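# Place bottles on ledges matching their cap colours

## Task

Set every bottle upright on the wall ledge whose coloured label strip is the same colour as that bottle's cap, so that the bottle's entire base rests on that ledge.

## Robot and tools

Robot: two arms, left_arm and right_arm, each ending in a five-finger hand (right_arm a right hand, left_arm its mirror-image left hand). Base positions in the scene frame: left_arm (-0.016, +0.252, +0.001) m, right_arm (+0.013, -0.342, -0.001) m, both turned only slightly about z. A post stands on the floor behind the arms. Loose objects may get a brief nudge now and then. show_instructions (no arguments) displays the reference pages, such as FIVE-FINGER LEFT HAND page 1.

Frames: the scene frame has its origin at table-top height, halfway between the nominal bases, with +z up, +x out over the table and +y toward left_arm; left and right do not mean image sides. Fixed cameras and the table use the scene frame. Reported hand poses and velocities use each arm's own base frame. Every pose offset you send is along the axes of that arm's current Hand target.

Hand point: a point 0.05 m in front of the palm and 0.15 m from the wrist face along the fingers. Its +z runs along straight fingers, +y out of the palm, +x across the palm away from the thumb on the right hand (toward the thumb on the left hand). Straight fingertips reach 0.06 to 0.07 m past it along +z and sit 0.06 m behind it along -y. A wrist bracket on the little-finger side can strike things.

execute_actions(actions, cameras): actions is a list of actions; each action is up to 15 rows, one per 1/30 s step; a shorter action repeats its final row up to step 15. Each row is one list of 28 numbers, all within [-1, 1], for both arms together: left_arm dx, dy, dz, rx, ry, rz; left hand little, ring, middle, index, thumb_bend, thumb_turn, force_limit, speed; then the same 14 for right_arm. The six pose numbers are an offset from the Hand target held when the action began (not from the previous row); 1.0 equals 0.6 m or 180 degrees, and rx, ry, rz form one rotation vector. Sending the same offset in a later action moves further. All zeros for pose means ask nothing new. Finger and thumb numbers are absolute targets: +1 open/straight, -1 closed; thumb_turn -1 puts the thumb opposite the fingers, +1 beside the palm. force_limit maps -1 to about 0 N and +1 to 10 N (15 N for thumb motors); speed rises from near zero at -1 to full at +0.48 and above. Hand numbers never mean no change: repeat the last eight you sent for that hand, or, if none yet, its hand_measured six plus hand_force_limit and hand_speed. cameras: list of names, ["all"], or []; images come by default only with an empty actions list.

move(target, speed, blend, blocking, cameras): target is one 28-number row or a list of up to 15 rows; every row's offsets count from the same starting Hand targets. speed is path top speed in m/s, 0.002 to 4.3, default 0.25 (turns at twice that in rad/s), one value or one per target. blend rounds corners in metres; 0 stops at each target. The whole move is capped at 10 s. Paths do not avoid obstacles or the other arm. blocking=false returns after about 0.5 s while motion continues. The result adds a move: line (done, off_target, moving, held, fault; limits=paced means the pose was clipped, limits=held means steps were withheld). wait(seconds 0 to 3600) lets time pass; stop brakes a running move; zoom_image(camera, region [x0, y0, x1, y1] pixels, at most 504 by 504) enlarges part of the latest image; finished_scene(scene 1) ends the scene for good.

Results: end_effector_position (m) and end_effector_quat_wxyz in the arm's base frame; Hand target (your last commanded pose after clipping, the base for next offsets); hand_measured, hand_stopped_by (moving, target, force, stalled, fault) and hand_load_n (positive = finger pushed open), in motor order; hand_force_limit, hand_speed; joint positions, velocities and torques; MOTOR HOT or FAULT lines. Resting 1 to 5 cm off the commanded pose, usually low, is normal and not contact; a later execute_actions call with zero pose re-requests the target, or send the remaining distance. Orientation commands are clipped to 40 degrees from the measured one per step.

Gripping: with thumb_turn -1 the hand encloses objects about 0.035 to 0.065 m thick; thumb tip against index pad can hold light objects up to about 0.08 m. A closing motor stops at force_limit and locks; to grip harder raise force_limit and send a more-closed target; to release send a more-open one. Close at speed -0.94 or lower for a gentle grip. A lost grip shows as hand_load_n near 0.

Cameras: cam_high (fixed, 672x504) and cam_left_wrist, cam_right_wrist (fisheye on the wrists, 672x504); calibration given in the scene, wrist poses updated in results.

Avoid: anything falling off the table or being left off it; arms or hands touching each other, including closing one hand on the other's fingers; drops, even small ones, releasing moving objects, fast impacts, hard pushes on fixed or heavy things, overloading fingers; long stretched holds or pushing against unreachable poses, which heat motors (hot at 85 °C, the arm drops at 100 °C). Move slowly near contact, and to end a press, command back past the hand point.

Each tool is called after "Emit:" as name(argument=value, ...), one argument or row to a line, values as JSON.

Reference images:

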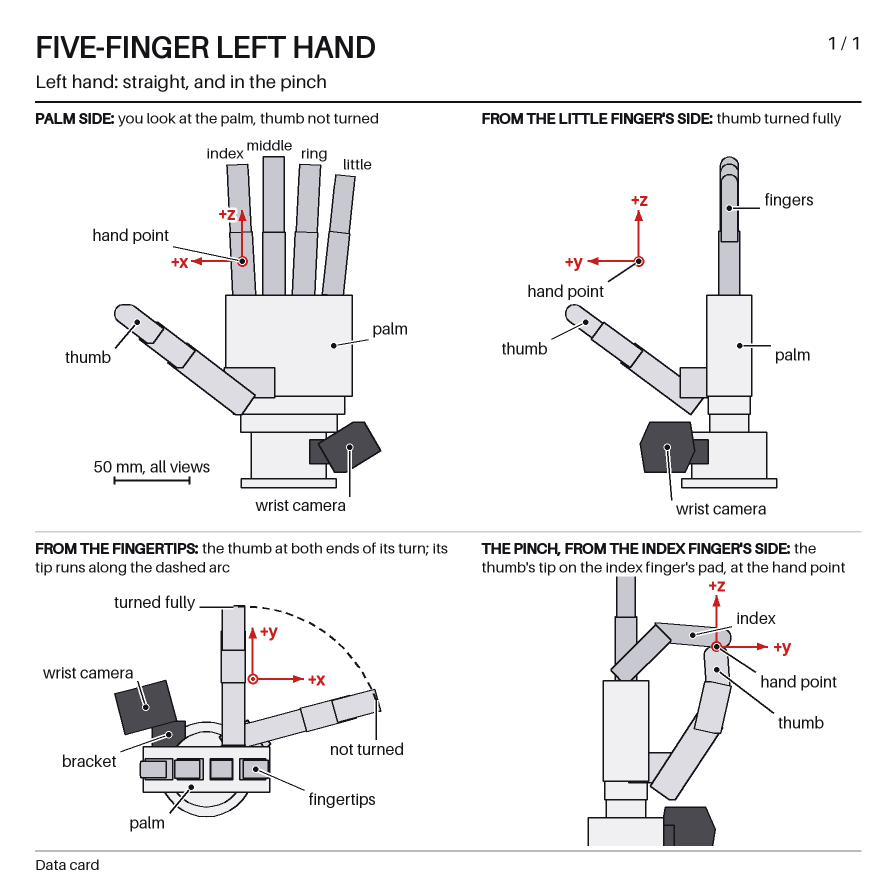

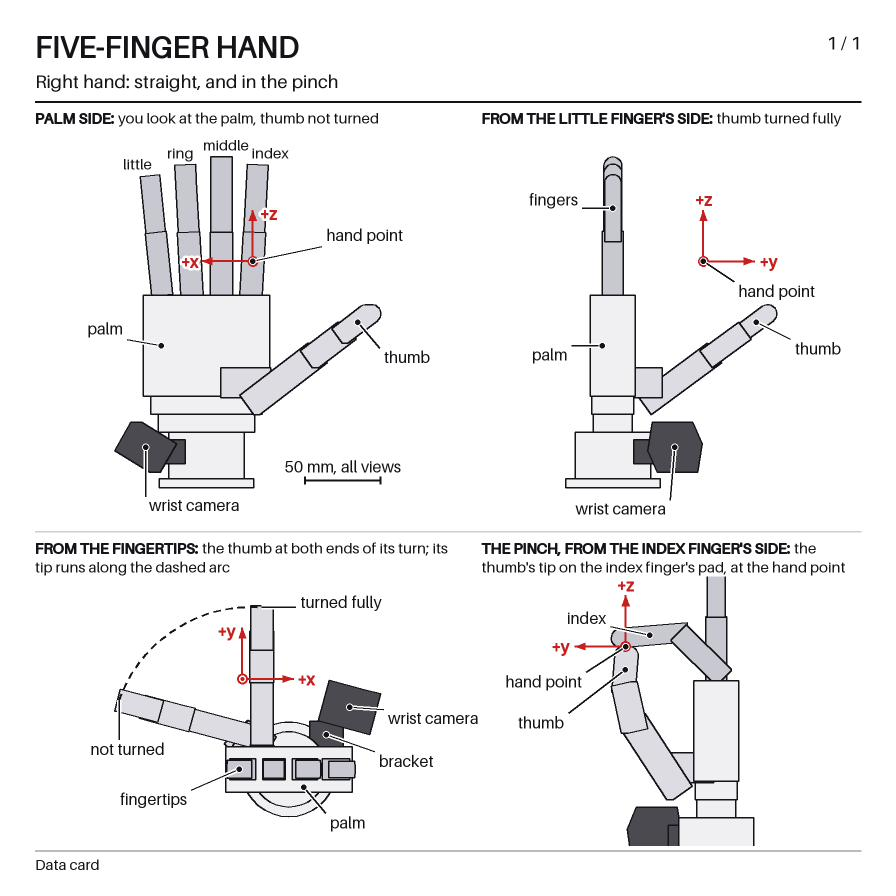

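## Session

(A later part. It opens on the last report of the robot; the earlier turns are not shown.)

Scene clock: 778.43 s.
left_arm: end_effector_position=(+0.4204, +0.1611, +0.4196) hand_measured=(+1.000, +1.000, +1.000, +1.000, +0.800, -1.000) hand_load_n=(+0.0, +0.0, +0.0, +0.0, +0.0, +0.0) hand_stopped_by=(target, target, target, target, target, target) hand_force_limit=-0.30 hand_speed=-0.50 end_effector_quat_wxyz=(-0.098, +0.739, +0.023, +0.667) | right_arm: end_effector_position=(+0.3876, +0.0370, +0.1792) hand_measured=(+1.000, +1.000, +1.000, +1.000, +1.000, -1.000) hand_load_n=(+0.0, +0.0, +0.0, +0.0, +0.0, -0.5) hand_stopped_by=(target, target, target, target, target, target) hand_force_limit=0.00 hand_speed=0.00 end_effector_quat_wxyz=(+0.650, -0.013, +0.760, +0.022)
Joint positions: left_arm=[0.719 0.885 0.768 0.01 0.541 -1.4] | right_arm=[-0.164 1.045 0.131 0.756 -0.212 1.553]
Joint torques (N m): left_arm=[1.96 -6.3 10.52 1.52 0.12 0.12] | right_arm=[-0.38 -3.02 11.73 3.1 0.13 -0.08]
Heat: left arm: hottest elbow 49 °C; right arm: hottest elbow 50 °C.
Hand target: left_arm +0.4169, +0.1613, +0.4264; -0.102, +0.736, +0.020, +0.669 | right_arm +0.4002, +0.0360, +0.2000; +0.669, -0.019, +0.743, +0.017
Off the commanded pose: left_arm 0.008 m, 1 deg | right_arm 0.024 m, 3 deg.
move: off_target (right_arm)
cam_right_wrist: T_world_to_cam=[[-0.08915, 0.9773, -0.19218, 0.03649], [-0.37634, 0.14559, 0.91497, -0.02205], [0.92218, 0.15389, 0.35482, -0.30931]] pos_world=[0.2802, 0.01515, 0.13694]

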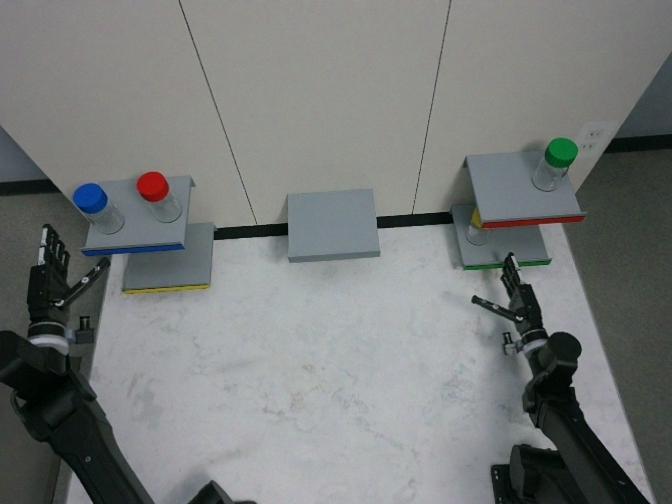

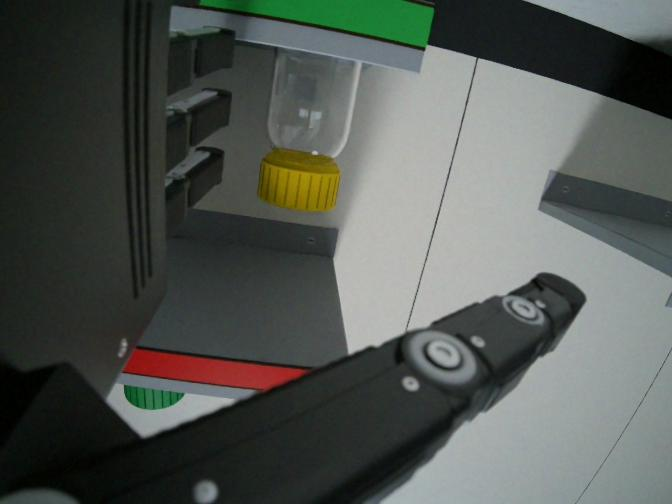

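Emit:
move(
  target=[0,0,0,0,0,0,1,1,1,1,0.8,-1,-0.3,-0.5,-0.0990,-0.0030,-0.0124,0,0,0,1,1,1,1,1,-1,0,0],
  cameras=["cam_high","cam_right_wrist"],
)

Scene clock: 846.50 s.
left_arm: end_effector_position=(+0.4204, +0.1611, +0.4196) hand_measured=(+1.000, +1.000, +1.000, +1.000, +0.800, -1.000) hand_load_n=(+0.0, +0.0, +0.0, +0.0, +0.0, +0.0) hand_stopped_by=(target, target, target, target, target, target) hand_force_limit=-0.30 hand_speed=-0.50 end_effector_quat_wxyz=(-0.098, +0.739, +0.023, +0.667) | right_arm: end_effector_position=(+0.3903, +0.0368, +0.2361) hand_measured=(+1.000, +1.000, +1.000, +1.000, +1.000, -1.000) hand_load_n=(+0.0, +0.0, +0.0, +0.0, +0.0, +0.0) hand_stopped_by=(target, target, target, target, target, target) hand_force_limit=0.00 hand_speed=0.00 end_effector_quat_wxyz=(+0.655, -0.015, +0.755, +0.022)
Joint positions: left_arm=[0.719 0.885 0.768 0.01 0.541 -1.4] | right_arm=[-0.166 0.792 0.226 0.422 -0.217 1.553]
Joint torques (N m): left_arm=[2.2 -5.83 10.48 1.51 0.13 0.11] | right_arm=[-1.26 -2.78 14.58 1.85 -0.06 -0.09]
Heat: left arm: hottest elbow 50 °C; right arm: hottest elbow 49 °C.
Hand target: left_arm +0.4169, +0.1613, +0.4264; -0.102, +0.736, +0.020, +0.669 | right_arm +0.3991, +0.0341, +0.2599; +0.669, -0.019, +0.743, +0.017
Off the commanded pose: left_arm 0.008 m, 1 deg | right_arm 0.026 m, 2 deg.
move: off_target (right_arm)
cam_right_wrist: T_world_to_cam=[[-0.08948, 0.97671, -0.19499, 0.04868], [-0.38929, 0.1459, 0.90949, -0.06675], [0.91676, 0.15729, 0.36717, -0.33285]] pos_world=[0.28352, 0.01454, 0.19242]

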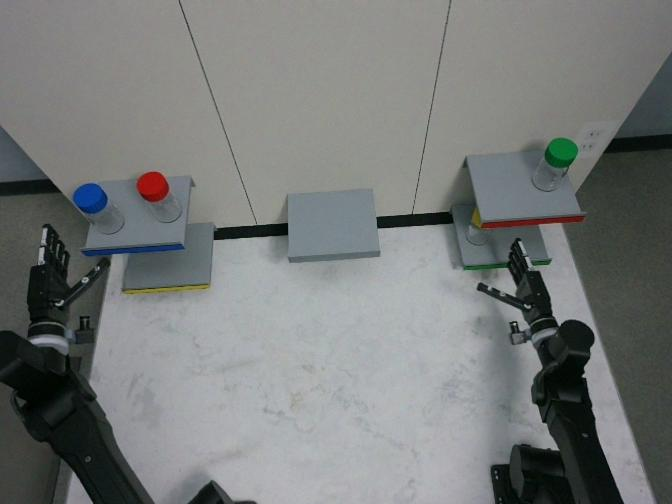

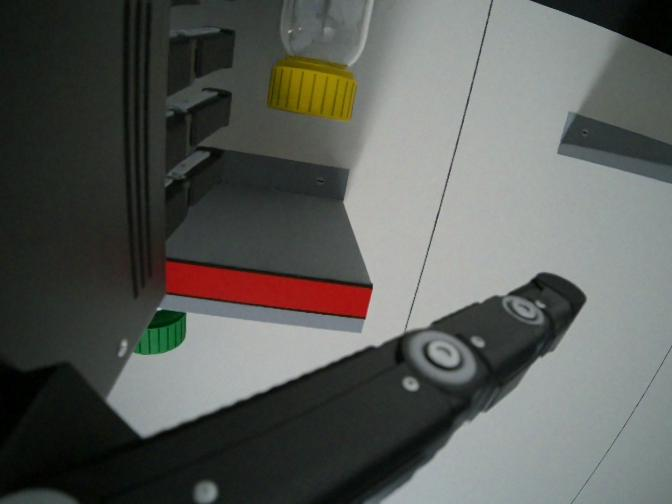

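Emit:
move(
  target=[0,0,0,0,0,0,1,1,1,1,0.8,-1,-0.3,-0.5,0.0012,-0.0052,0.1173,0,0,0,1,1,1,1,1,-1,0,0],
  cameras=["cam_high","cam_right_wrist"],
  speed=0.15,
)

Scene clock: 872.47 s.
left_arm: end_effector_position=(+0.4204, +0.1611, +0.4196) hand_measured=(+1.000, +1.000, +1.000, +1.000, +0.800, -1.000) hand_load_n=(+0.0, +0.0, +0.0, +0.0, +0.0, -0.5) hand_stopped_by=(target, target, target, target, target, target) hand_force_limit=-0.30 hand_speed=-0.50 end_effector_quat_wxyz=(-0.098, +0.739, +0.023, +0.667) | right_arm: end_effector_position=(+0.4562, +0.0314, +0.2279) hand_measured=(+1.000, +1.000, +1.000, +1.000, +1.000, -1.000) hand_load_n=(+0.0, +0.0, +0.0, +0.0, +0.0, +0.0) hand_stopped_by=(target, target, target, target, target, target) hand_force_limit=0.00 hand_speed=0.00 end_effector_quat_wxyz=(+0.649, -0.012, +0.760, +0.017)
Joint positions: left_arm=[0.719 0.885 0.768 0.01 0.541 -1.4] | right_arm=[-0.138 1.103 0.355 0.589 -0.179 1.553]
Joint torques (N m): left_arm=[2.37 -6.12 10.44 1.51 0.13 0.12] | right_arm=[-0.38 -5.19 13.38 3.1 0.13 -0.04]
Heat: left arm: hottest elbow 50 °C; right arm: hottest elbow 51 °C.
Hand target: left_arm +0.4169, +0.1613, +0.4264; -0.102, +0.736, +0.020, +0.669 | right_arm +0.4691, +0.0345, +0.2518; +0.669, -0.019, +0.743, +0.017
Off the commanded pose: left_arm 0.008 m, 1 deg | right_arm 0.027 m, 3 deg.
move: off_target (right_arm)
cam_right_wrist: T_world_to_cam=[[-0.08257, 0.97693, -0.19695, 0.0556], [-0.37308, 0.15295, 0.9151, -0.04174], [0.92412, 0.14904, 0.35184, -0.38909]] pos_world=[0.34859, 0.01006, 0.18605]

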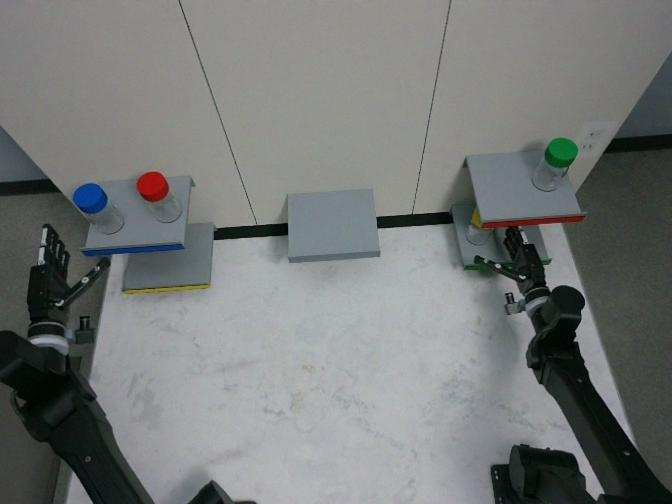

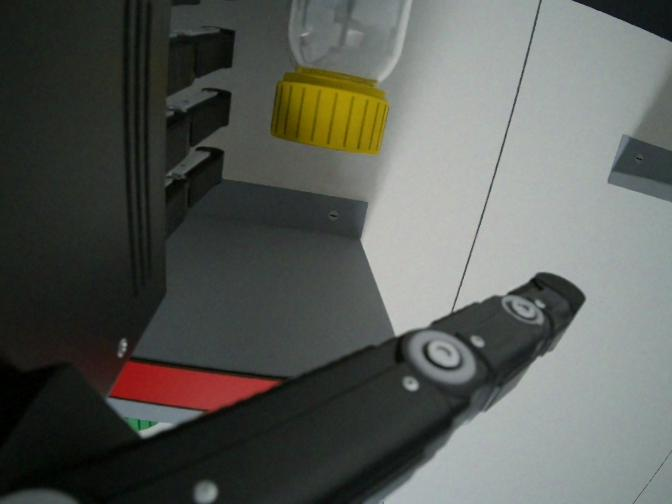

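Emit:
move(
  target=[0,0,0,0,0,0,1,1,1,1,0.8,-1,-0.3,-0.5,-0.0115,0.0145,0.1087,0,0,0,1,1,1,1,1,-1,0,0],
  cameras=["cam_high","cam_right_wrist"],
  speed=0.12,
)

Emit:
zoom_image(
  camera="cam_high",
  region=[440, 180, 560, 270],
)

Scene clock: 892.53 s.
left_arm: end_effector_position=(+0.4204, +0.1611, +0.4196) hand_measured=(+1.000, +1.000, +1.000, +1.000, +0.800, -1.000) hand_load_n=(+0.0, +0.0, +0.0, +0.0, +0.0, +0.0) hand_stopped_by=(target, target, target, target, target, target) hand_force_limit=-0.30 hand_speed=-0.50 end_effector_quat_wxyz=(-0.098, +0.739, +0.023, +0.667) | right_arm: end_effector_position=(+0.5201, +0.0459, +0.2298) hand_measured=(+1.000, +1.000, +1.000, +1.000, +1.000, -1.000) hand_load_n=(+0.0, +0.0, +0.0, +0.0, +0.0, +0.0) hand_stopped_by=(target, target, target, target, target, target) hand_force_limit=0.00 hand_speed=0.00 end_effector_quat_wxyz=(+0.650, -0.019, +0.760, +0.018)
Joint positions: left_arm=[0.719 0.885 0.768 0.01 0.541 -1.4] | right_arm=[-0.074 1.303 0.508 0.638 -0.125 1.553]
Joint torques (N m): left_arm=[1.61 -6.24 10.48 1.57 0.14 0.12] | right_arm=[-0.44 -8.06 12.96 3.11 0.14 0.02]
Heat: left arm: hottest elbow 50 °C; right arm: hottest elbow 53 °C.
Hand target: left_arm +0.4169, +0.1613, +0.4264; -0.102, +0.736, +0.020, +0.669 | right_arm +0.5341, +0.0465, +0.2519; +0.669, -0.019, +0.743, +0.017
Off the commanded pose: left_arm 0.008 m, 1 deg | right_arm 0.026 m, 3 deg.
move: off_target (right_arm)
cam_right_wrist: T_world_to_cam=[[-0.09325, 0.97417, -0.20566, 0.05472], [-0.37687, 0.15665, 0.91292, -0.01962], [0.92156, 0.16264, 0.35253, -0.45043]] pos_world=[0.4128, 0.02303, 0.18795]

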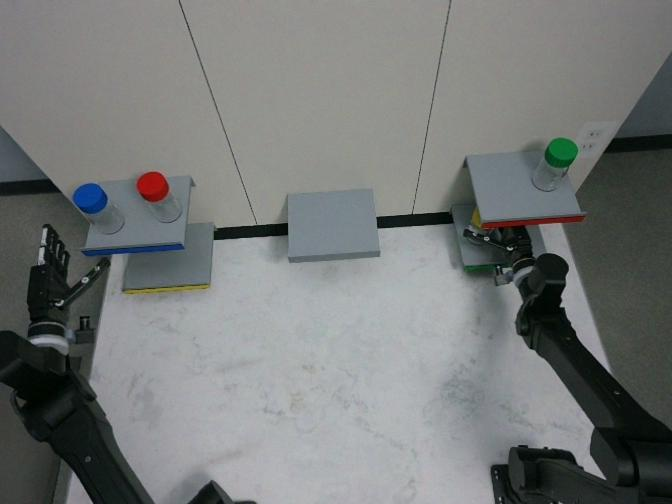

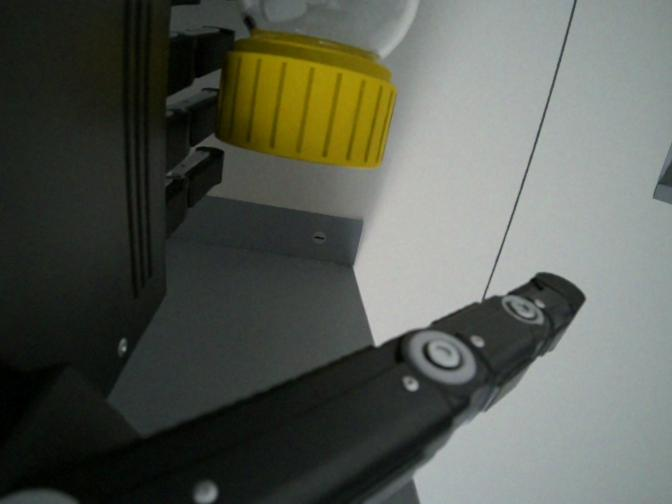

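Scaled by 4.200 from the camera's image (finer frame: 960x720).

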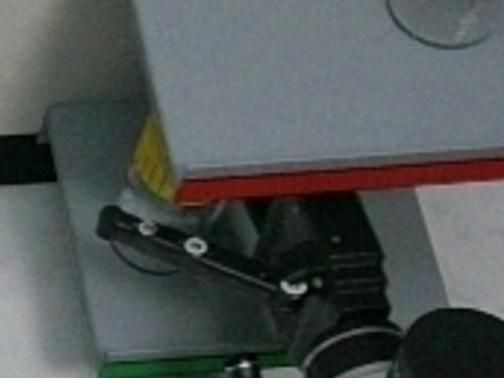

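Emit:
move(
  target=[0,0,0,0,0,0,1,1,1,1,0.8,-1,-0.3,-0.5,0,-0.0016,0.0485,0,-0.0167,0,1,1,1,1,0.9,-1,-0.3,-0.5],
  cameras=["cam_right_wrist"],
  speed=0.1,
)

Scene clock: 924.00 s.
left_arm: end_effector_position=(+0.4204, +0.1611, +0.4196) hand_measured=(+1.000, +1.000, +1.000, +1.000, +0.800, -1.000) hand_load_n=(+0.0, +0.0, +0.0, -0.5, +0.0, +0.0) hand_stopped_by=(target, target, target, target, target, target) hand_force_limit=-0.30 hand_speed=-0.50 end_effector_quat_wxyz=(-0.098, +0.739, +0.023, +0.667) | right_arm: end_effector_position=(+0.5502, +0.0434, +0.2293) hand_measured=(+1.000, +1.000, +1.000, +1.000, +0.900, -1.000) hand_load_n=(+0.0, +0.0, +0.0, +0.0, +0.0, -0.5) hand_stopped_by=(target, target, target, target, target, target) hand_force_limit=-0.30 hand_speed=-0.50 end_effector_quat_wxyz=(+0.671, -0.020, +0.741, +0.014)
Joint positions: left_arm=[0.719 0.885 0.768 0.01 0.541 -1.4] | right_arm=[-0.072 1.427 0.568 0.759 -0.119 1.553]
Joint torques (N m): left_arm=[2.32 -6.18 10.48 1.46 0.1 0.11] | right_arm=[-0.38 -9.7 12.27 3.12 0.16 0.09]
Heat: left arm: hottest elbow 50 °C; right arm: hottest elbow 51 °C.
Hand target: left_arm +0.4169, +0.1613, +0.4264; -0.102, +0.736, +0.020, +0.669 | right_arm +0.5631, +0.0470, +0.2489; +0.688, -0.018, +0.725, +0.017
Off the commanded pose: left_arm 0.008 m, 1 deg | right_arm 0.024 m, 3 deg.
move: off_target (right_arm)
cam_right_wrist: T_world_to_cam=[[-0.07696, 0.97352, -0.21528, 0.05316], [-0.42711, 0.16292, 0.8894, 0.02544], [0.90092, 0.16039, 0.40326, -0.47774]] pos_world=[0.44536, 0.02073, 0.18147]

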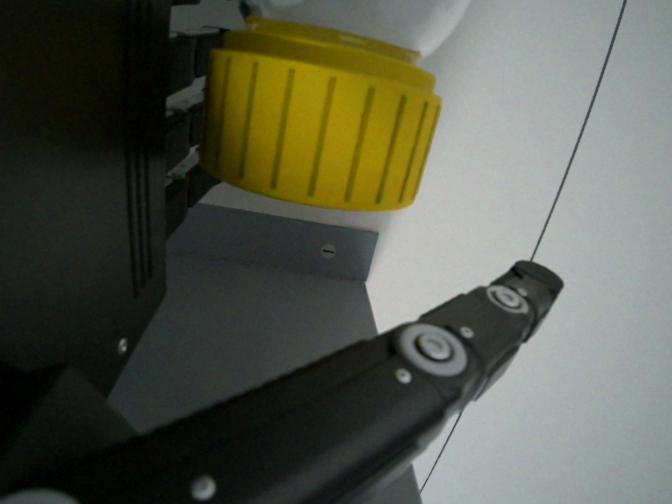

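Emit:
move(
  target=[0,0,0,0,0,0,1,1,1,1,0.8,-1,-0.3,-0.5,0.0400,0.0058,0.0025,0,0,0,1,1,1,1,0.9,-1,-0.3,-0.5],
  cameras=["cam_high","cam_right_wrist"],
  speed=0.06,
)

Emit:
zoom_image(
  camera="cam_high",
  region=[440, 180, 560, 270],
)

Scene clock: 936.00 s.
left_arm: end_effector_position=(+0.4204, +0.1611, +0.4196) hand_measured=(+1.000, +1.000, +1.000, +1.000, +0.800, -1.000) hand_load_n=(+0.0, +0.0, +0.0, +0.0, +0.0, +0.0) hand_stopped_by=(target, target, target, target, target, target) hand_force_limit=-0.30 hand_speed=-0.50 end_effector_quat_wxyz=(-0.098, +0.739, +0.023, +0.667) | right_arm: end_effector_position=(+0.5563, +0.0463, +0.2161) hand_measured=(+1.000, +1.000, +1.000, +1.000, +0.900, -1.000) hand_load_n=(+0.0, +0.0, +0.0, +0.0, +0.0, +0.0) hand_stopped_by=(target, target, target, target, target, target) hand_force_limit=-0.30 hand_speed=-0.50 end_effector_quat_wxyz=(+0.678, -0.021, +0.734, +0.013)
Joint positions: left_arm=[0.719 0.885 0.768 0.01 0.541 -1.4] | right_arm=[-0.063 1.496 0.568 0.848 -0.11 1.553]
Joint torques (N m): left_arm=[2.37 -6.24 10.44 1.48 0.13 0.11] | right_arm=[-0.38 -10.34 9.91 3.12 0.17 0.09]
Heat: left arm: hottest elbow 50 °C; right arm: hottest elbow 51 °C.
Hand target: left_arm +0.4169, +0.1613, +0.4264; -0.102, +0.736, +0.020, +0.669 | right_arm +0.5632, +0.0505, +0.2249; +0.688, -0.018, +0.725, +0.017
Off the commanded pose: left_arm 0.008 m, 1 deg | right_arm 0.012 m, 2 deg.
move: off_target (right_arm)
cam_right_wrist: T_world_to_cam=[[-0.07263, 0.97305, -0.21888, 0.04635], [-0.44471, 0.16484, 0.88038, 0.05095], [0.89273, 0.16128, 0.42074, -0.4776]] pos_world=[0.45239, 0.02353, 0.16624]

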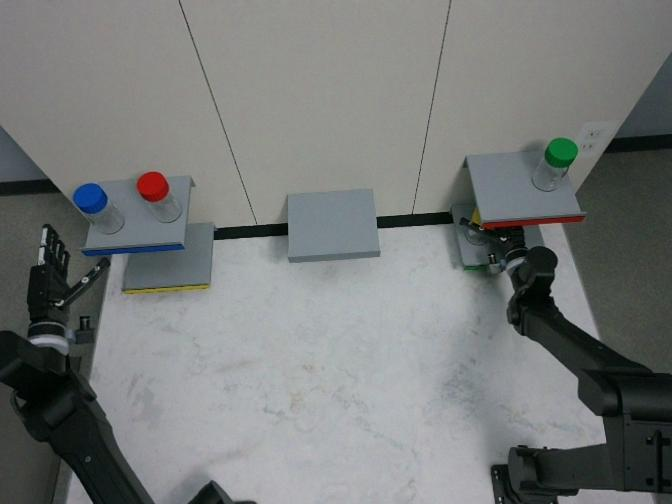

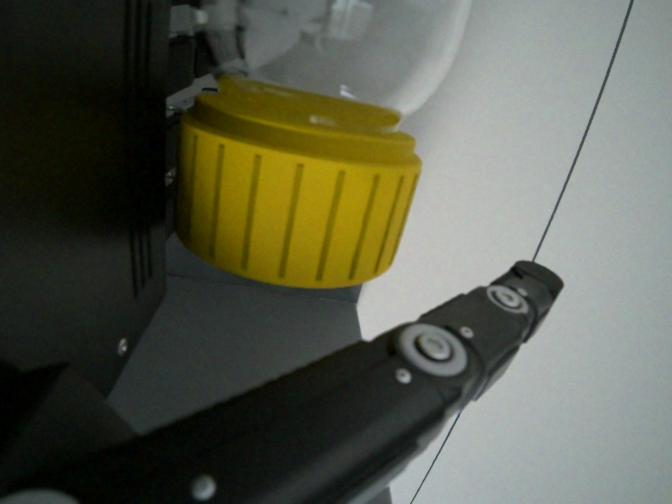

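Scaled by 4.200 from the camera's image (finer frame: 960x720).

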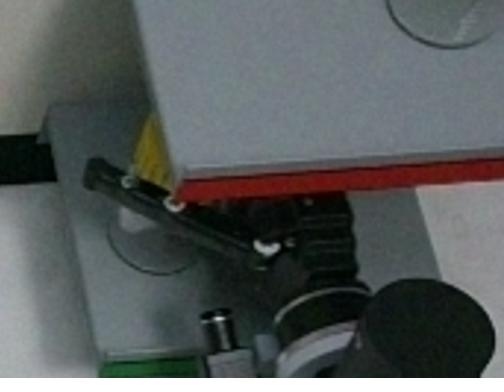

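Emit:
move(
  target=[0,0,0,0,0,0,1,1,1,1,0.8,-1,-0.3,-0.5,0.0238,0.003,-0.0087,0,0,0,1,1,1,1,0.9,-1,-0.3,-0.5],
  cameras=["cam_right_wrist"],
  speed=0.06,
)

Scene clock: 950.13 s.
left_arm: end_effector_position=(+0.4204, +0.1611, +0.4196) hand_measured=(+1.000, +1.000, +1.000, +1.000, +0.800, -1.000) hand_load_n=(+0.0, +0.0, +0.0, +0.0, +0.0, +0.0) hand_stopped_by=(target, target, target, target, target, target) hand_force_limit=-0.30 hand_speed=-0.50 end_effector_quat_wxyz=(-0.098, +0.739, +0.023, +0.667) | right_arm: end_effector_position=(+0.5560, +0.0472, +0.2114) hand_measured=(+1.000, +1.000, +1.000, +1.000, +0.900, -1.000) hand_load_n=(+0.0, +0.0, +0.0, +0.0, +0.0, +0.0) hand_stopped_by=(target, target, target, target, target, target) hand_force_limit=-0.30 hand_speed=-0.50 end_effector_quat_wxyz=(+0.685, -0.021, +0.728, +0.012)
Joint positions: left_arm=[0.719 0.885 0.768 0.01 0.541 -1.4] | right_arm=[-0.06 1.525 0.56 0.903 -0.105 1.553]
Joint torques (N m): left_arm=[2.02 -6.12 10.32 1.54 0.12 0.12] | right_arm=[-0.44 -10.34 7.95 3.11 0.17 0.09]
Heat: left arm: hottest elbow 50 °C; right arm: hottest elbow 50 °C.
Hand target: left_arm +0.4169, +0.1613, +0.4264; -0.102, +0.736, +0.020, +0.669 | right_arm +0.5572, +0.0520, +0.2109; +0.688, -0.018, +0.725, +0.017
Off the commanded pose: left_arm 0.008 m, 1 deg | right_arm 0.005 m, 1 deg.
move: done
cam_right_wrist: T_world_to_cam=[[-0.06716, 0.97284, -0.22151, 0.04194], [-0.46052, 0.16672, 0.87185, 0.06529], [0.8851, 0.16057, 0.43682, -0.47466]] pos_world=[0.45301, 0.02453, 0.15971]

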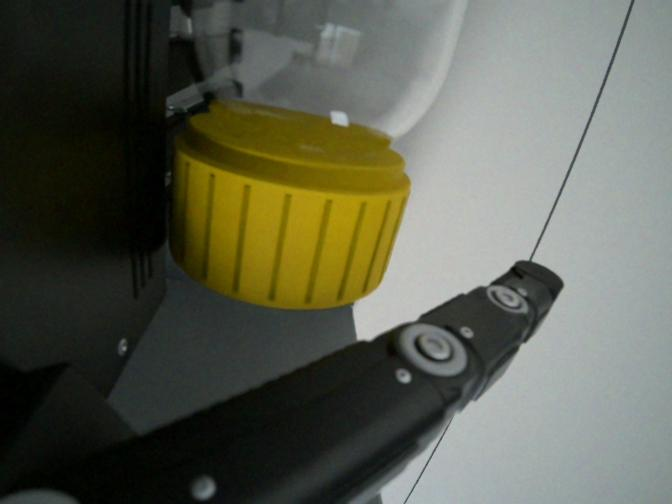

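Emit:
move(
  target=[0,0,0,0,0,0,1,1,1,1,0.8,-1,-0.3,-0.5,0.0200,0.0010,-0.013,0,0,0,1,1,1,1,0.9,-1,-0.3,-0.5],
  cameras=["cam_right_wrist"],
  speed=0.06,
)

Scene clock: 961.17 s.
left_arm: end_effector_position=(+0.4204, +0.1611, +0.4196) hand_measured=(+1.000, +1.000, +1.000, +1.000, +0.800, -1.000) hand_load_n=(+0.0, +0.0, +0.0, +0.0, +0.0, -0.5) hand_stopped_by=(target, target, target, target, target, target) hand_force_limit=-0.30 hand_speed=-0.50 end_effector_quat_wxyz=(-0.098, +0.739, +0.023, +0.667) | right_arm: end_effector_position=(+0.5475, +0.0477, +0.1989) hand_measured=(+1.000, +1.000, +1.000, +1.000, +0.900, -1.000) hand_load_n=(+0.0, +0.5, +0.0, +0.0, +0.0, -0.5) hand_stopped_by=(target, target, target, target, target, target) hand_force_limit=-0.30 hand_speed=-0.50 end_effector_quat_wxyz=(+0.684, -0.021, +0.729, +0.012)
Joint positions: left_arm=[0.719 0.885 0.768 0.01 0.541 -1.4] | right_arm=[-0.06 1.547 0.529 0.954 -0.105 1.553]
Joint torques (N m): left_arm=[1.96 -6.01 10.44 1.5 0.15 0.11] | right_arm=[-0.44 -10.34 7.54 3.12 0.14 0.09]
Heat: left arm: hottest elbow 50 °C; right arm: hottest elbow 49 °C.
Hand target: left_arm +0.4169, +0.1613, +0.4264; -0.102, +0.736, +0.020, +0.669 | right_arm +0.5487, +0.0521, +0.1993; +0.688, -0.018, +0.725, +0.017
Off the commanded pose: left_arm 0.008 m, 1 deg | right_arm 0.005 m, 1 deg.
move: done
cam_right_wrist: T_world_to_cam=[[-0.06742, 0.97286, -0.22137, 0.03823], [-0.45913, 0.16673, 0.87259, 0.07132], [0.88581, 0.16047, 0.43542, -0.46182]] pos_world=[0.44441, 0.02503, 0.14731]

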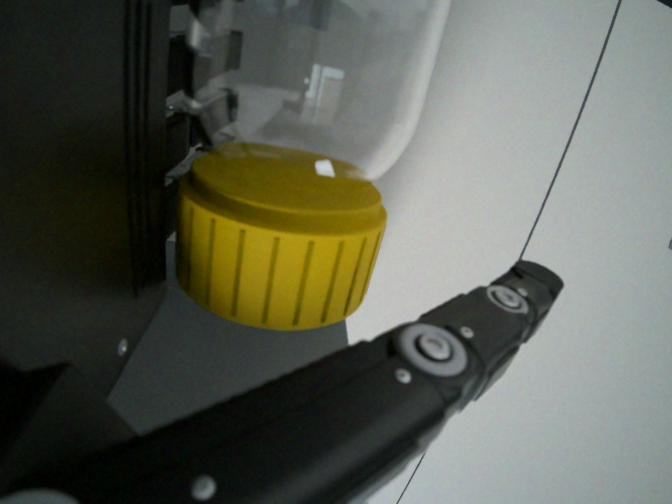

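Emit:
move(
  target=[0,0,0,0,0,0,1,1,1,1,0.8,-1,-0.3,-0.5,0,0,0,0,0,0,0.26,0.26,0.24,0.22,0.57,-1,-0.5,-0.7],
  cameras=["cam_right_wrist"],
)

Scene clock: 974.93 s.
left_arm: end_effector_position=(+0.4204, +0.1611, +0.4196) hand_measured=(+1.000, +1.000, +1.000, +1.000, +0.800, -1.000) hand_load_n=(+0.0, +0.0, +0.0, +0.0, +0.0, +0.0) hand_stopped_by=(target, target, target, target, target, target) hand_force_limit=-0.30 hand_speed=-0.50 end_effector_quat_wxyz=(-0.098, +0.739, +0.023, +0.667) | right_arm: end_effector_position=(+0.5480, +0.0462, +0.1988) hand_measured=(+0.260, +0.260, +0.240, +0.220, +0.570, -1.000) hand_load_n=(+0.0, +0.0, +0.0, +0.0, +0.0, +0.0) hand_stopped_by=(target, target, target, target, target, target) hand_force_limit=-0.50 hand_speed=-0.70 end_effector_quat_wxyz=(+0.684, -0.018, +0.729, +0.009)
Joint positions: left_arm=[0.719 0.885 0.768 0.01 0.541 -1.4] | right_arm=[-0.06 1.547 0.529 0.954 -0.097 1.553]
Joint torques (N m): left_arm=[1.79 -6.3 10.35 1.58 0.14 0.11] | right_arm=[-0.5 -10.4 7.53 3.14 0.05 0.1]
Heat: left arm: hottest elbow 50 °C; right arm: hottest elbow 47 °C.
Hand target: left_arm +0.4169, +0.1613, +0.4264; -0.102, +0.736, +0.020, +0.669 | right_arm +0.5487, +0.0521, +0.1993; +0.688, -0.018, +0.725, +0.017
Off the commanded pose: left_arm 0.008 m, 1 deg | right_arm 0.006 m, 1 deg.
move: done
cam_right_wrist: T_world_to_cam=[[-0.06006, 0.97325, -0.22178, 0.0357], [-0.4578, 0.17058, 0.87254, 0.07094], [0.88702, 0.15393, 0.43531, -0.46242]] pos_world=[0.4448, 0.02434, 0.14731]

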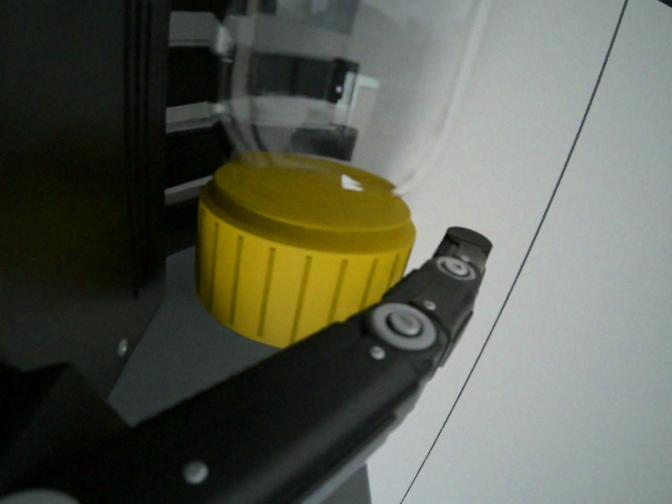

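Emit:
move(
  target=[0,0,0,0,0,0,1,1,1,1,0.8,-1,-0.3,-0.5,0,0,0,0,0,0,-0.4,-0.4,-0.4,-0.4,-0.1,-1,-0.3,-0.94],
  cameras=["cam_high","cam_right_wrist"],
)

Emit:
zoom_image(
  camera="cam_high",
  region=[440, 180, 560, 270],
)

Scene clock: 985.87 s.
left_arm: end_effector_position=(+0.4204, +0.1611, +0.4196) hand_measured=(+1.000, +1.000, +1.000, +1.000, +0.800, -1.000) hand_load_n=(+0.0, +0.0, +0.0, +0.0, +0.0, +0.0) hand_stopped_by=(target, target, target, target, target, target) hand_force_limit=-0.30 hand_speed=-0.50 end_effector_quat_wxyz=(-0.098, +0.739, +0.023, +0.667) | right_arm: end_effector_position=(+0.5481, +0.0462, +0.1980) hand_measured=(+0.002, +0.008, -0.030, -0.022, +0.470, -1.000) hand_load_n=(+3.0, +3.0, +3.5, +2.5, +11.0, +4.5) hand_stopped_by=(force, force, force, force, force, target) hand_force_limit=-0.30 hand_speed=-0.94 end_effector_quat_wxyz=(+0.684, -0.018, +0.729, +0.009)
Joint positions: left_arm=[0.719 0.885 0.768 0.01 0.541 -1.4] | right_arm=[-0.06 1.548 0.529 0.954 -0.097 1.553]
Joint torques (N m): left_arm=[1.9 -6.42 10.5 1.48 0.13 0.11] | right_arm=[-0.44 -10.46 7.53 3.11 0.05 0.11]
Heat: left arm: hottest elbow 50 °C; right arm: hottest elbow 45 °C.
Hand target: left_arm +0.4169, +0.1613, +0.4264; -0.102, +0.736, +0.020, +0.669 | right_arm +0.5487, +0.0521, +0.1993; +0.688, -0.018, +0.725, +0.017
Off the commanded pose: left_arm 0.008 m, 1 deg | right_arm 0.006 m, 1 deg.
move: done
cam_right_wrist: T_world_to_cam=[[-0.06039, 0.97325, -0.22168, 0.0357], [-0.45653, 0.17057, 0.8732, 0.0708], [0.88765, 0.15394, 0.43402, -0.46225]] pos_world=[0.4448, 0.02434, 0.14671]

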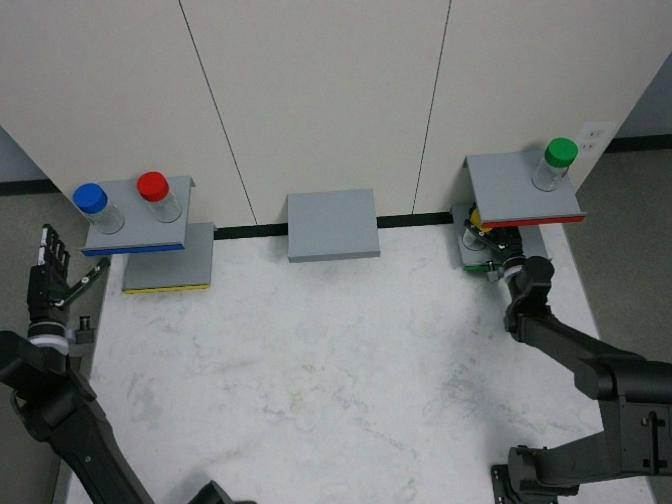

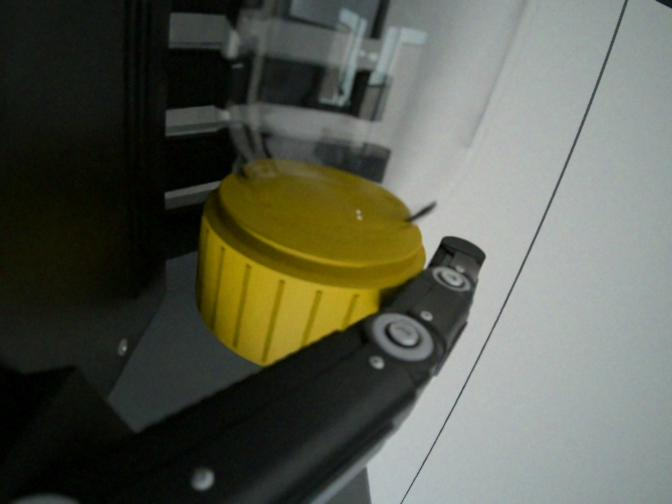

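Scaled by 4.200 from the camera's image (finer frame: 960x720).

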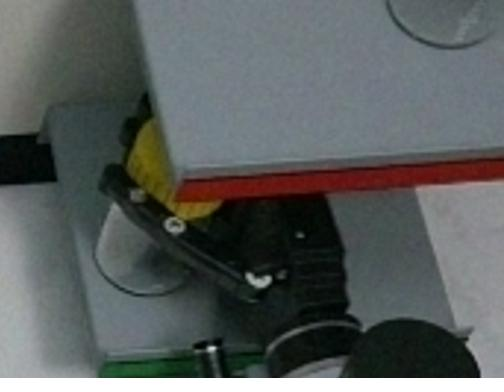

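Emit:
move(
  target=[0,0,0,0,0,0,1,1,1,1,0.8,-1,-0.3,-0.5,-0.0831,-0.0067,-0.0047,0,0,0,-0.4,-0.4,-0.4,-0.4,-0.1,-1,-0.3,-0.94],
  cameras=["cam_high","cam_right_wrist"],
  speed=0.08,
)

Emit:
zoom_image(
  camera="cam_high",
  region=[440, 180, 560, 270],
)

Scene clock: 1009.93 s.
left_arm: end_effector_position=(+0.4204, +0.1611, +0.4196) hand_measured=(+1.000, +1.000, +1.000, +1.000, +0.800, -1.000) hand_load_n=(+0.0, +0.0, +0.0, +0.0, +0.0, +0.0) hand_stopped_by=(target, target, target, target, target, target) hand_force_limit=-0.30 hand_speed=-0.50 end_effector_quat_wxyz=(-0.098, +0.739, +0.023, +0.667) | right_arm: end_effector_position=(+0.5393, +0.0476, +0.2173) hand_measured=(+0.002, +0.008, -0.030, -0.022, +0.470, -1.000) hand_load_n=(+3.0, +2.5, +3.5, +3.0, +11.5, +4.5) hand_stopped_by=(force, force, force, force, force, target) hand_force_limit=-0.30 hand_speed=-0.94 end_effector_quat_wxyz=(+0.666, -0.018, +0.745, +0.012)
Joint positions: left_arm=[0.719 0.885 0.768 0.01 0.541 -1.4] | right_arm=[-0.06 1.424 0.529 0.782 -0.102 1.553]
Joint torques (N m): left_arm=[2.2 -6.18 10.41 1.62 0.14 0.11] | right_arm=[-1.32 -12.63 12.01 2.19 -0.23 0.1]
Heat: left arm: hottest elbow 50 °C; right arm: hottest elbow 44 °C.
Hand target: left_arm +0.4169, +0.1613, +0.4264; -0.102, +0.736, +0.020, +0.669 | right_arm +0.5487, +0.0481, +0.2492; +0.688, -0.018, +0.725, +0.017
Off the commanded pose: left_arm 0.008 m, 1 deg | right_arm 0.033 m, 3 deg.
move: off_target (right_arm)
cam_right_wrist: T_world_to_cam=[[-0.0752, 0.97365, -0.21529, 0.04474], [-0.41534, 0.1657, 0.89445, 0.0231], [0.90655, 0.15668, 0.39193, -0.46416]] pos_world=[0.43374, 0.02533, 0.17089]

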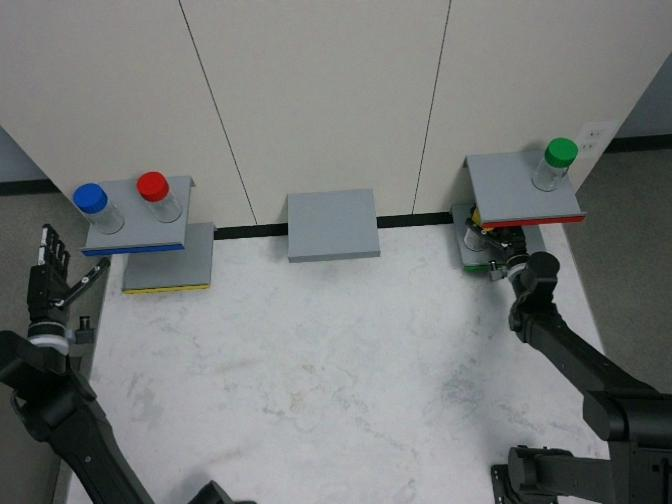

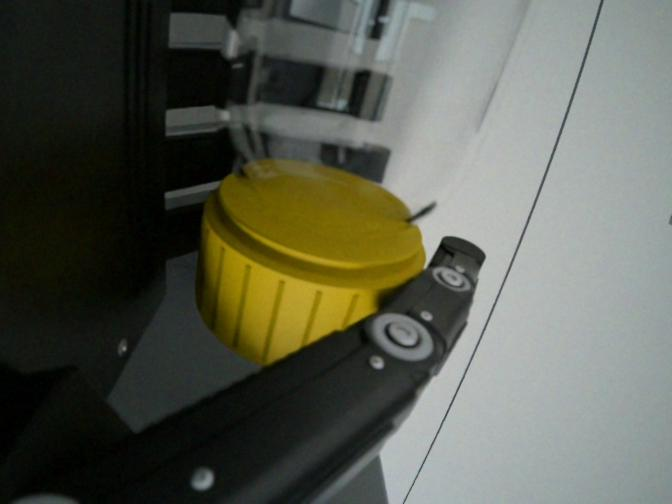

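Scaled by 4.200 from the camera's image (finer frame: 960x720).

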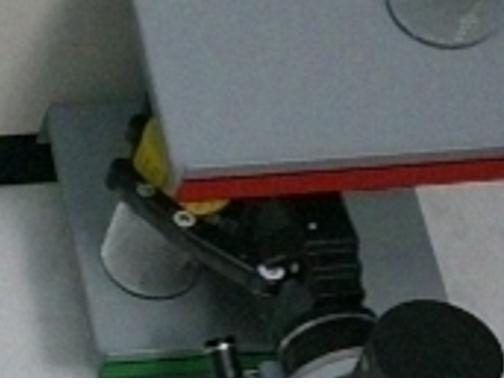

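Emit:
move(
  target=[0,0,0,0,0,0,1,1,1,1,0.8,-1,-0.3,-0.5,-0.0600,0,0.008,0,-0.012,0,-0.4,-0.4,-0.4,-0.4,-0.1,-1,-0.3,-0.94],
  cameras=["cam_high","cam_right_wrist"],
  speed=0.08,
)

Emit:
zoom_image(
  camera="cam_high",
  region=[440, 180, 560, 270],
)

Scene clock: 1017.70 s.
left_arm: end_effector_position=(+0.4204, +0.1611, +0.4196) hand_measured=(+1.000, +1.000, +1.000, +1.000, +0.800, -1.000) hand_load_n=(+0.0, +0.0, +0.0, +0.0, +0.0, -0.5) hand_stopped_by=(target, target, target, target, target, target) hand_force_limit=-0.30 hand_speed=-0.50 end_effector_quat_wxyz=(-0.098, +0.739, +0.023, +0.667) | right_arm: end_effector_position=(+0.5442, +0.0473, +0.2471) hand_measured=(+0.002, +0.008, -0.030, -0.022, +0.470, -1.000) hand_load_n=(+3.0, +3.0, +4.0, +2.5, +11.0, +5.0) hand_stopped_by=(force, force, force, force, force, target) hand_force_limit=-0.30 hand_speed=-0.94 end_effector_quat_wxyz=(+0.677, -0.019, +0.736, +0.011)
Joint positions: left_arm=[0.719 0.885 0.768 0.01 0.541 -1.4] | right_arm=[-0.06 1.372 0.565 0.724 -0.102 1.553]
Joint torques (N m): left_arm=[1.96 -6.01 10.51 1.54 0.12 0.12] | right_arm=[-1.2 -12.16 13.63 2.19 -0.15 0.14]
Heat: left arm: hottest elbow 50 °C; right arm: hottest elbow 45 °C.
Hand target: left_arm +0.4169, +0.1613, +0.4264; -0.102, +0.736, +0.020, +0.669 | right_arm +0.5553, +0.0484, +0.2849; +0.702, -0.018, +0.712, +0.018
Off the commanded pose: left_arm 0.008 m, 1 deg | right_arm 0.039 m, 4 deg.
move: off_target (right_arm)
cam_right_wrist: T_world_to_cam=[[-0.06889, 0.97328, -0.21903, 0.04924], [-0.44114, 0.1672, 0.88172, 0.01569], [0.89479, 0.15736, 0.41784, -0.4803]] pos_world=[0.44008, 0.02503, 0.19764]

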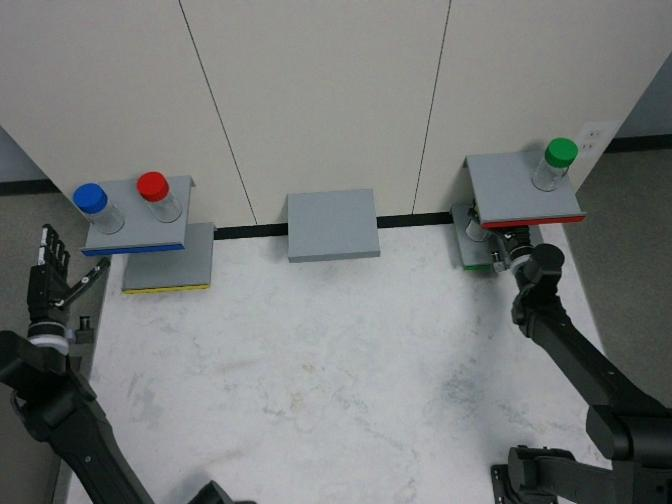

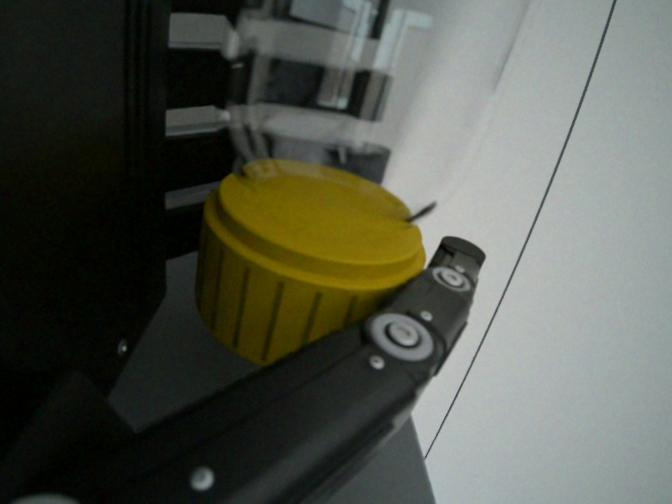

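Scaled by 4.200 from the camera's image (finer frame: 960x720).

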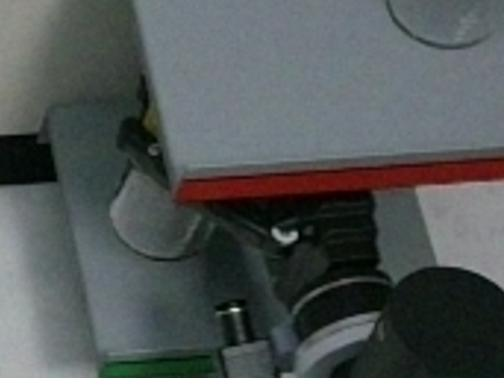

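Emit:
move(
  target=[
    [0,0,0,0,0,0,1,1,1,1,0.8,-1,-0.3,-0.5,0.0188,0,-0.15,0,0,0,-0.4,-0.4,-0.4,-0.4,-0.1,-1,-0.3,-0.94],
    [0,0,0,0,0,0,1,1,1,1,0.8,-1,-0.3,-0.5,0.0205,0,-0.267,0,0,0,-0.4,-0.4,-0.4,-0.4,-0.1,-1,-0.3,-0.94],
  ],
  cameras=["cam_high","cam_right_wrist"],
  blend=0.01,
  speed=0.1,
)

Emit:
zoom_image(
  camera="cam_high",
  region=[440, 200, 560, 300],
)

Scene clock: 1033.87 s.
left_arm: end_effector_position=(+0.4204, +0.1611, +0.4196) hand_measured=(+1.000, +1.000, +1.000, +1.000, +0.800, -1.000) hand_load_n=(+0.0, +0.0, +0.0, +0.0, +0.0, +0.0) hand_stopped_by=(target, target, target, target, target, target) hand_force_limit=-0.30 hand_speed=-0.50 end_effector_quat_wxyz=(-0.098, +0.739, +0.023, +0.667) | right_arm: end_effector_position=(+0.3958, +0.0436, +0.2601) hand_measured=(+0.002, +0.008, -0.030, -0.022, +0.470, -1.000) hand_load_n=(+3.0, +2.5, +4.0, +2.5, +11.0, +4.5) hand_stopped_by=(force, force, force, force, force, target) hand_force_limit=-0.30 hand_speed=-0.94 end_effector_quat_wxyz=(+0.691, -0.023, +0.722, +0.015)
Joint positions: left_arm=[0.719 0.885 0.768 0.01 0.541 -1.4] | right_arm=[-0.13 0.824 0.233 0.546 -0.183 1.553]
Joint torques (N m): left_arm=[1.85 -6.01 10.39 1.5 0.12 0.11] | right_arm=[-1.55 -4.72 11.49 2.18 -0.22 0.13]
Heat: left arm: hottest elbow 50 °C; right arm: hottest elbow 49 °C.
Hand target: left_arm +0.4169, +0.1613, +0.4264; -0.102, +0.736, +0.020, +0.669 | right_arm +0.3952, +0.0404, +0.2748; +0.702, -0.018, +0.712, +0.018
Off the commanded pose: left_arm 0.008 m, 1 deg | right_arm 0.015 m, 2 deg.
move: off_target (right_arm)
cam_right_wrist: T_world_to_cam=[[-0.07074, 0.97288, -0.22023, 0.04662], [-0.47668, 0.16097, 0.86422, -0.04167], [0.87623, 0.16611, 0.45236, -0.35437]] pos_world=[0.29394, 0.02022, 0.20658]

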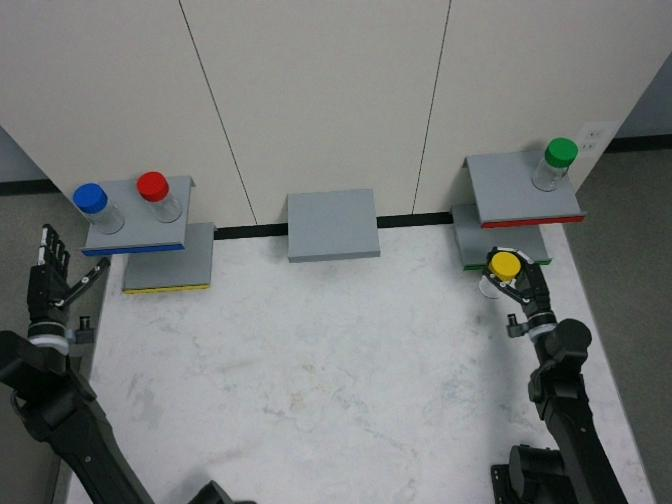

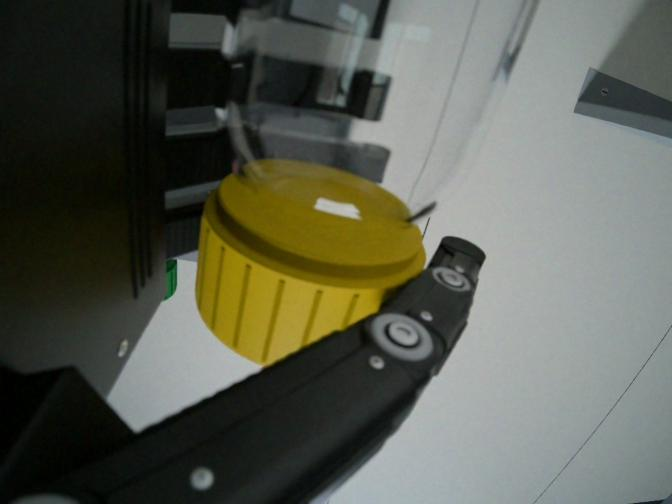

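Scaled by 4.200 from the camera's image (finer frame: 960x720).

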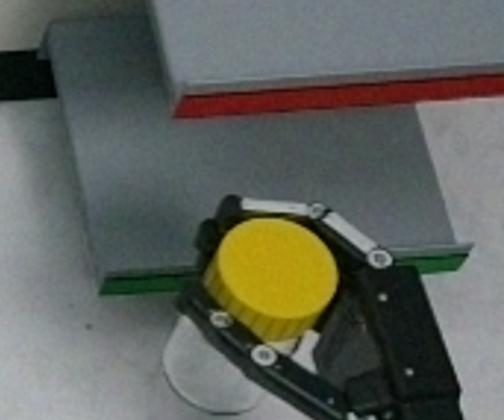

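Emit:
move(
  target=[
    [0,0,0,0,0,0,1,1,1,1,0.8,-1,-0.3,-0.5,-0.1667,0,-0.0024,0,0,-0.0167,-0.4,-0.4,-0.4,-0.4,-0.1,-1,-0.3,-0.94],
    [0,0,0,0,0,0,1,1,1,1,0.8,-1,-0.3,-0.5,-0.1916,0.5547,0.0171,0,0,-0.0167,-0.4,-0.4,-0.4,-0.4,-0.1,-1,-0.3,-0.94],
  ],
  cameras=["cam_high","cam_right_wrist"],
  blend=0.03,
  speed=0.18,
)

Scene clock: 1071.87 s.
left_arm: end_effector_position=(+0.4204, +0.1611, +0.4196) hand_measured=(+1.000, +1.000, +1.000, +1.000, +0.800, -1.000) hand_load_n=(+0.0, +0.0, +0.5, +0.0, +0.0, -0.5) hand_stopped_by=(target, target, target, target, target, target) hand_force_limit=-0.30 hand_speed=-0.50 end_effector_quat_wxyz=(-0.098, +0.739, +0.023, +0.667) | right_arm: end_effector_position=(+0.3823, +0.3668, +0.3472) hand_measured=(+0.002, +0.008, -0.030, -0.022, +0.470, -1.000) hand_load_n=(+3.0, +2.5, +3.5, +2.5, +11.5, +5.0) hand_stopped_by=(force, force, force, force, force, target) hand_force_limit=-0.30 hand_speed=-0.94 end_effector_quat_wxyz=(+0.683, -0.070, +0.727, -0.026)
Joint positions: left_arm=[0.719 0.885 0.768 0.01 0.541 -1.4] | right_arm=[0.993 1.145 0.72 0.314 0.932 1.525]
Joint torques (N m): left_arm=[2.2 -6.24 10.44 1.36 0.14 0.13] | right_arm=[-0.91 -8.23 16.59 3.15 0.33 0.1]
Heat: left arm: hottest elbow 50 °C; right arm: hottest elbow 50 °C.
Hand target: left_arm +0.4169, +0.1613, +0.4264; -0.102, +0.736, +0.020, +0.669 | right_arm +0.3903, +0.3734, +0.3897; +0.702, -0.037, +0.711, -0.001
Off the commanded pose: left_arm 0.008 m, 1 deg | right_arm 0.044 m, 6 deg.
move: off_target (right_arm)
cam_right_wrist: T_world_to_cam=[[-0.08583, 0.93677, -0.33926, -0.18926], [-0.46627, 0.26316, 0.84459, -0.21011], [0.88047, 0.23068, 0.4142, -0.44766]] pos_world=[0.27994, 0.33585, 0.29867]

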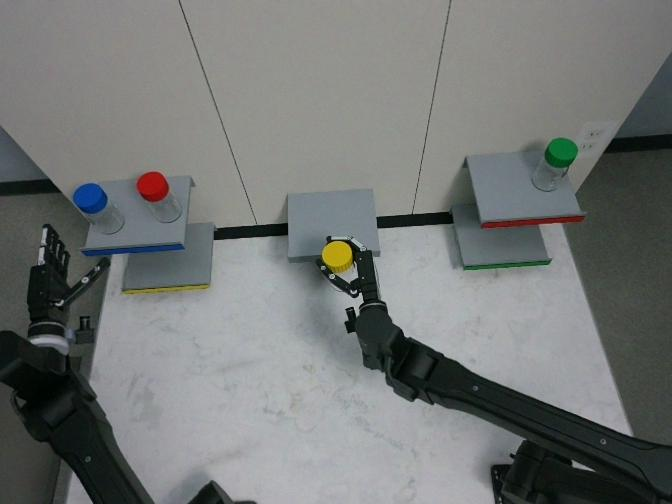

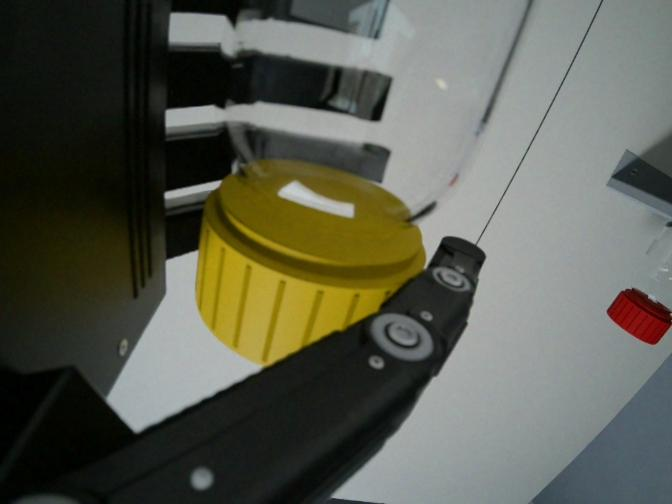

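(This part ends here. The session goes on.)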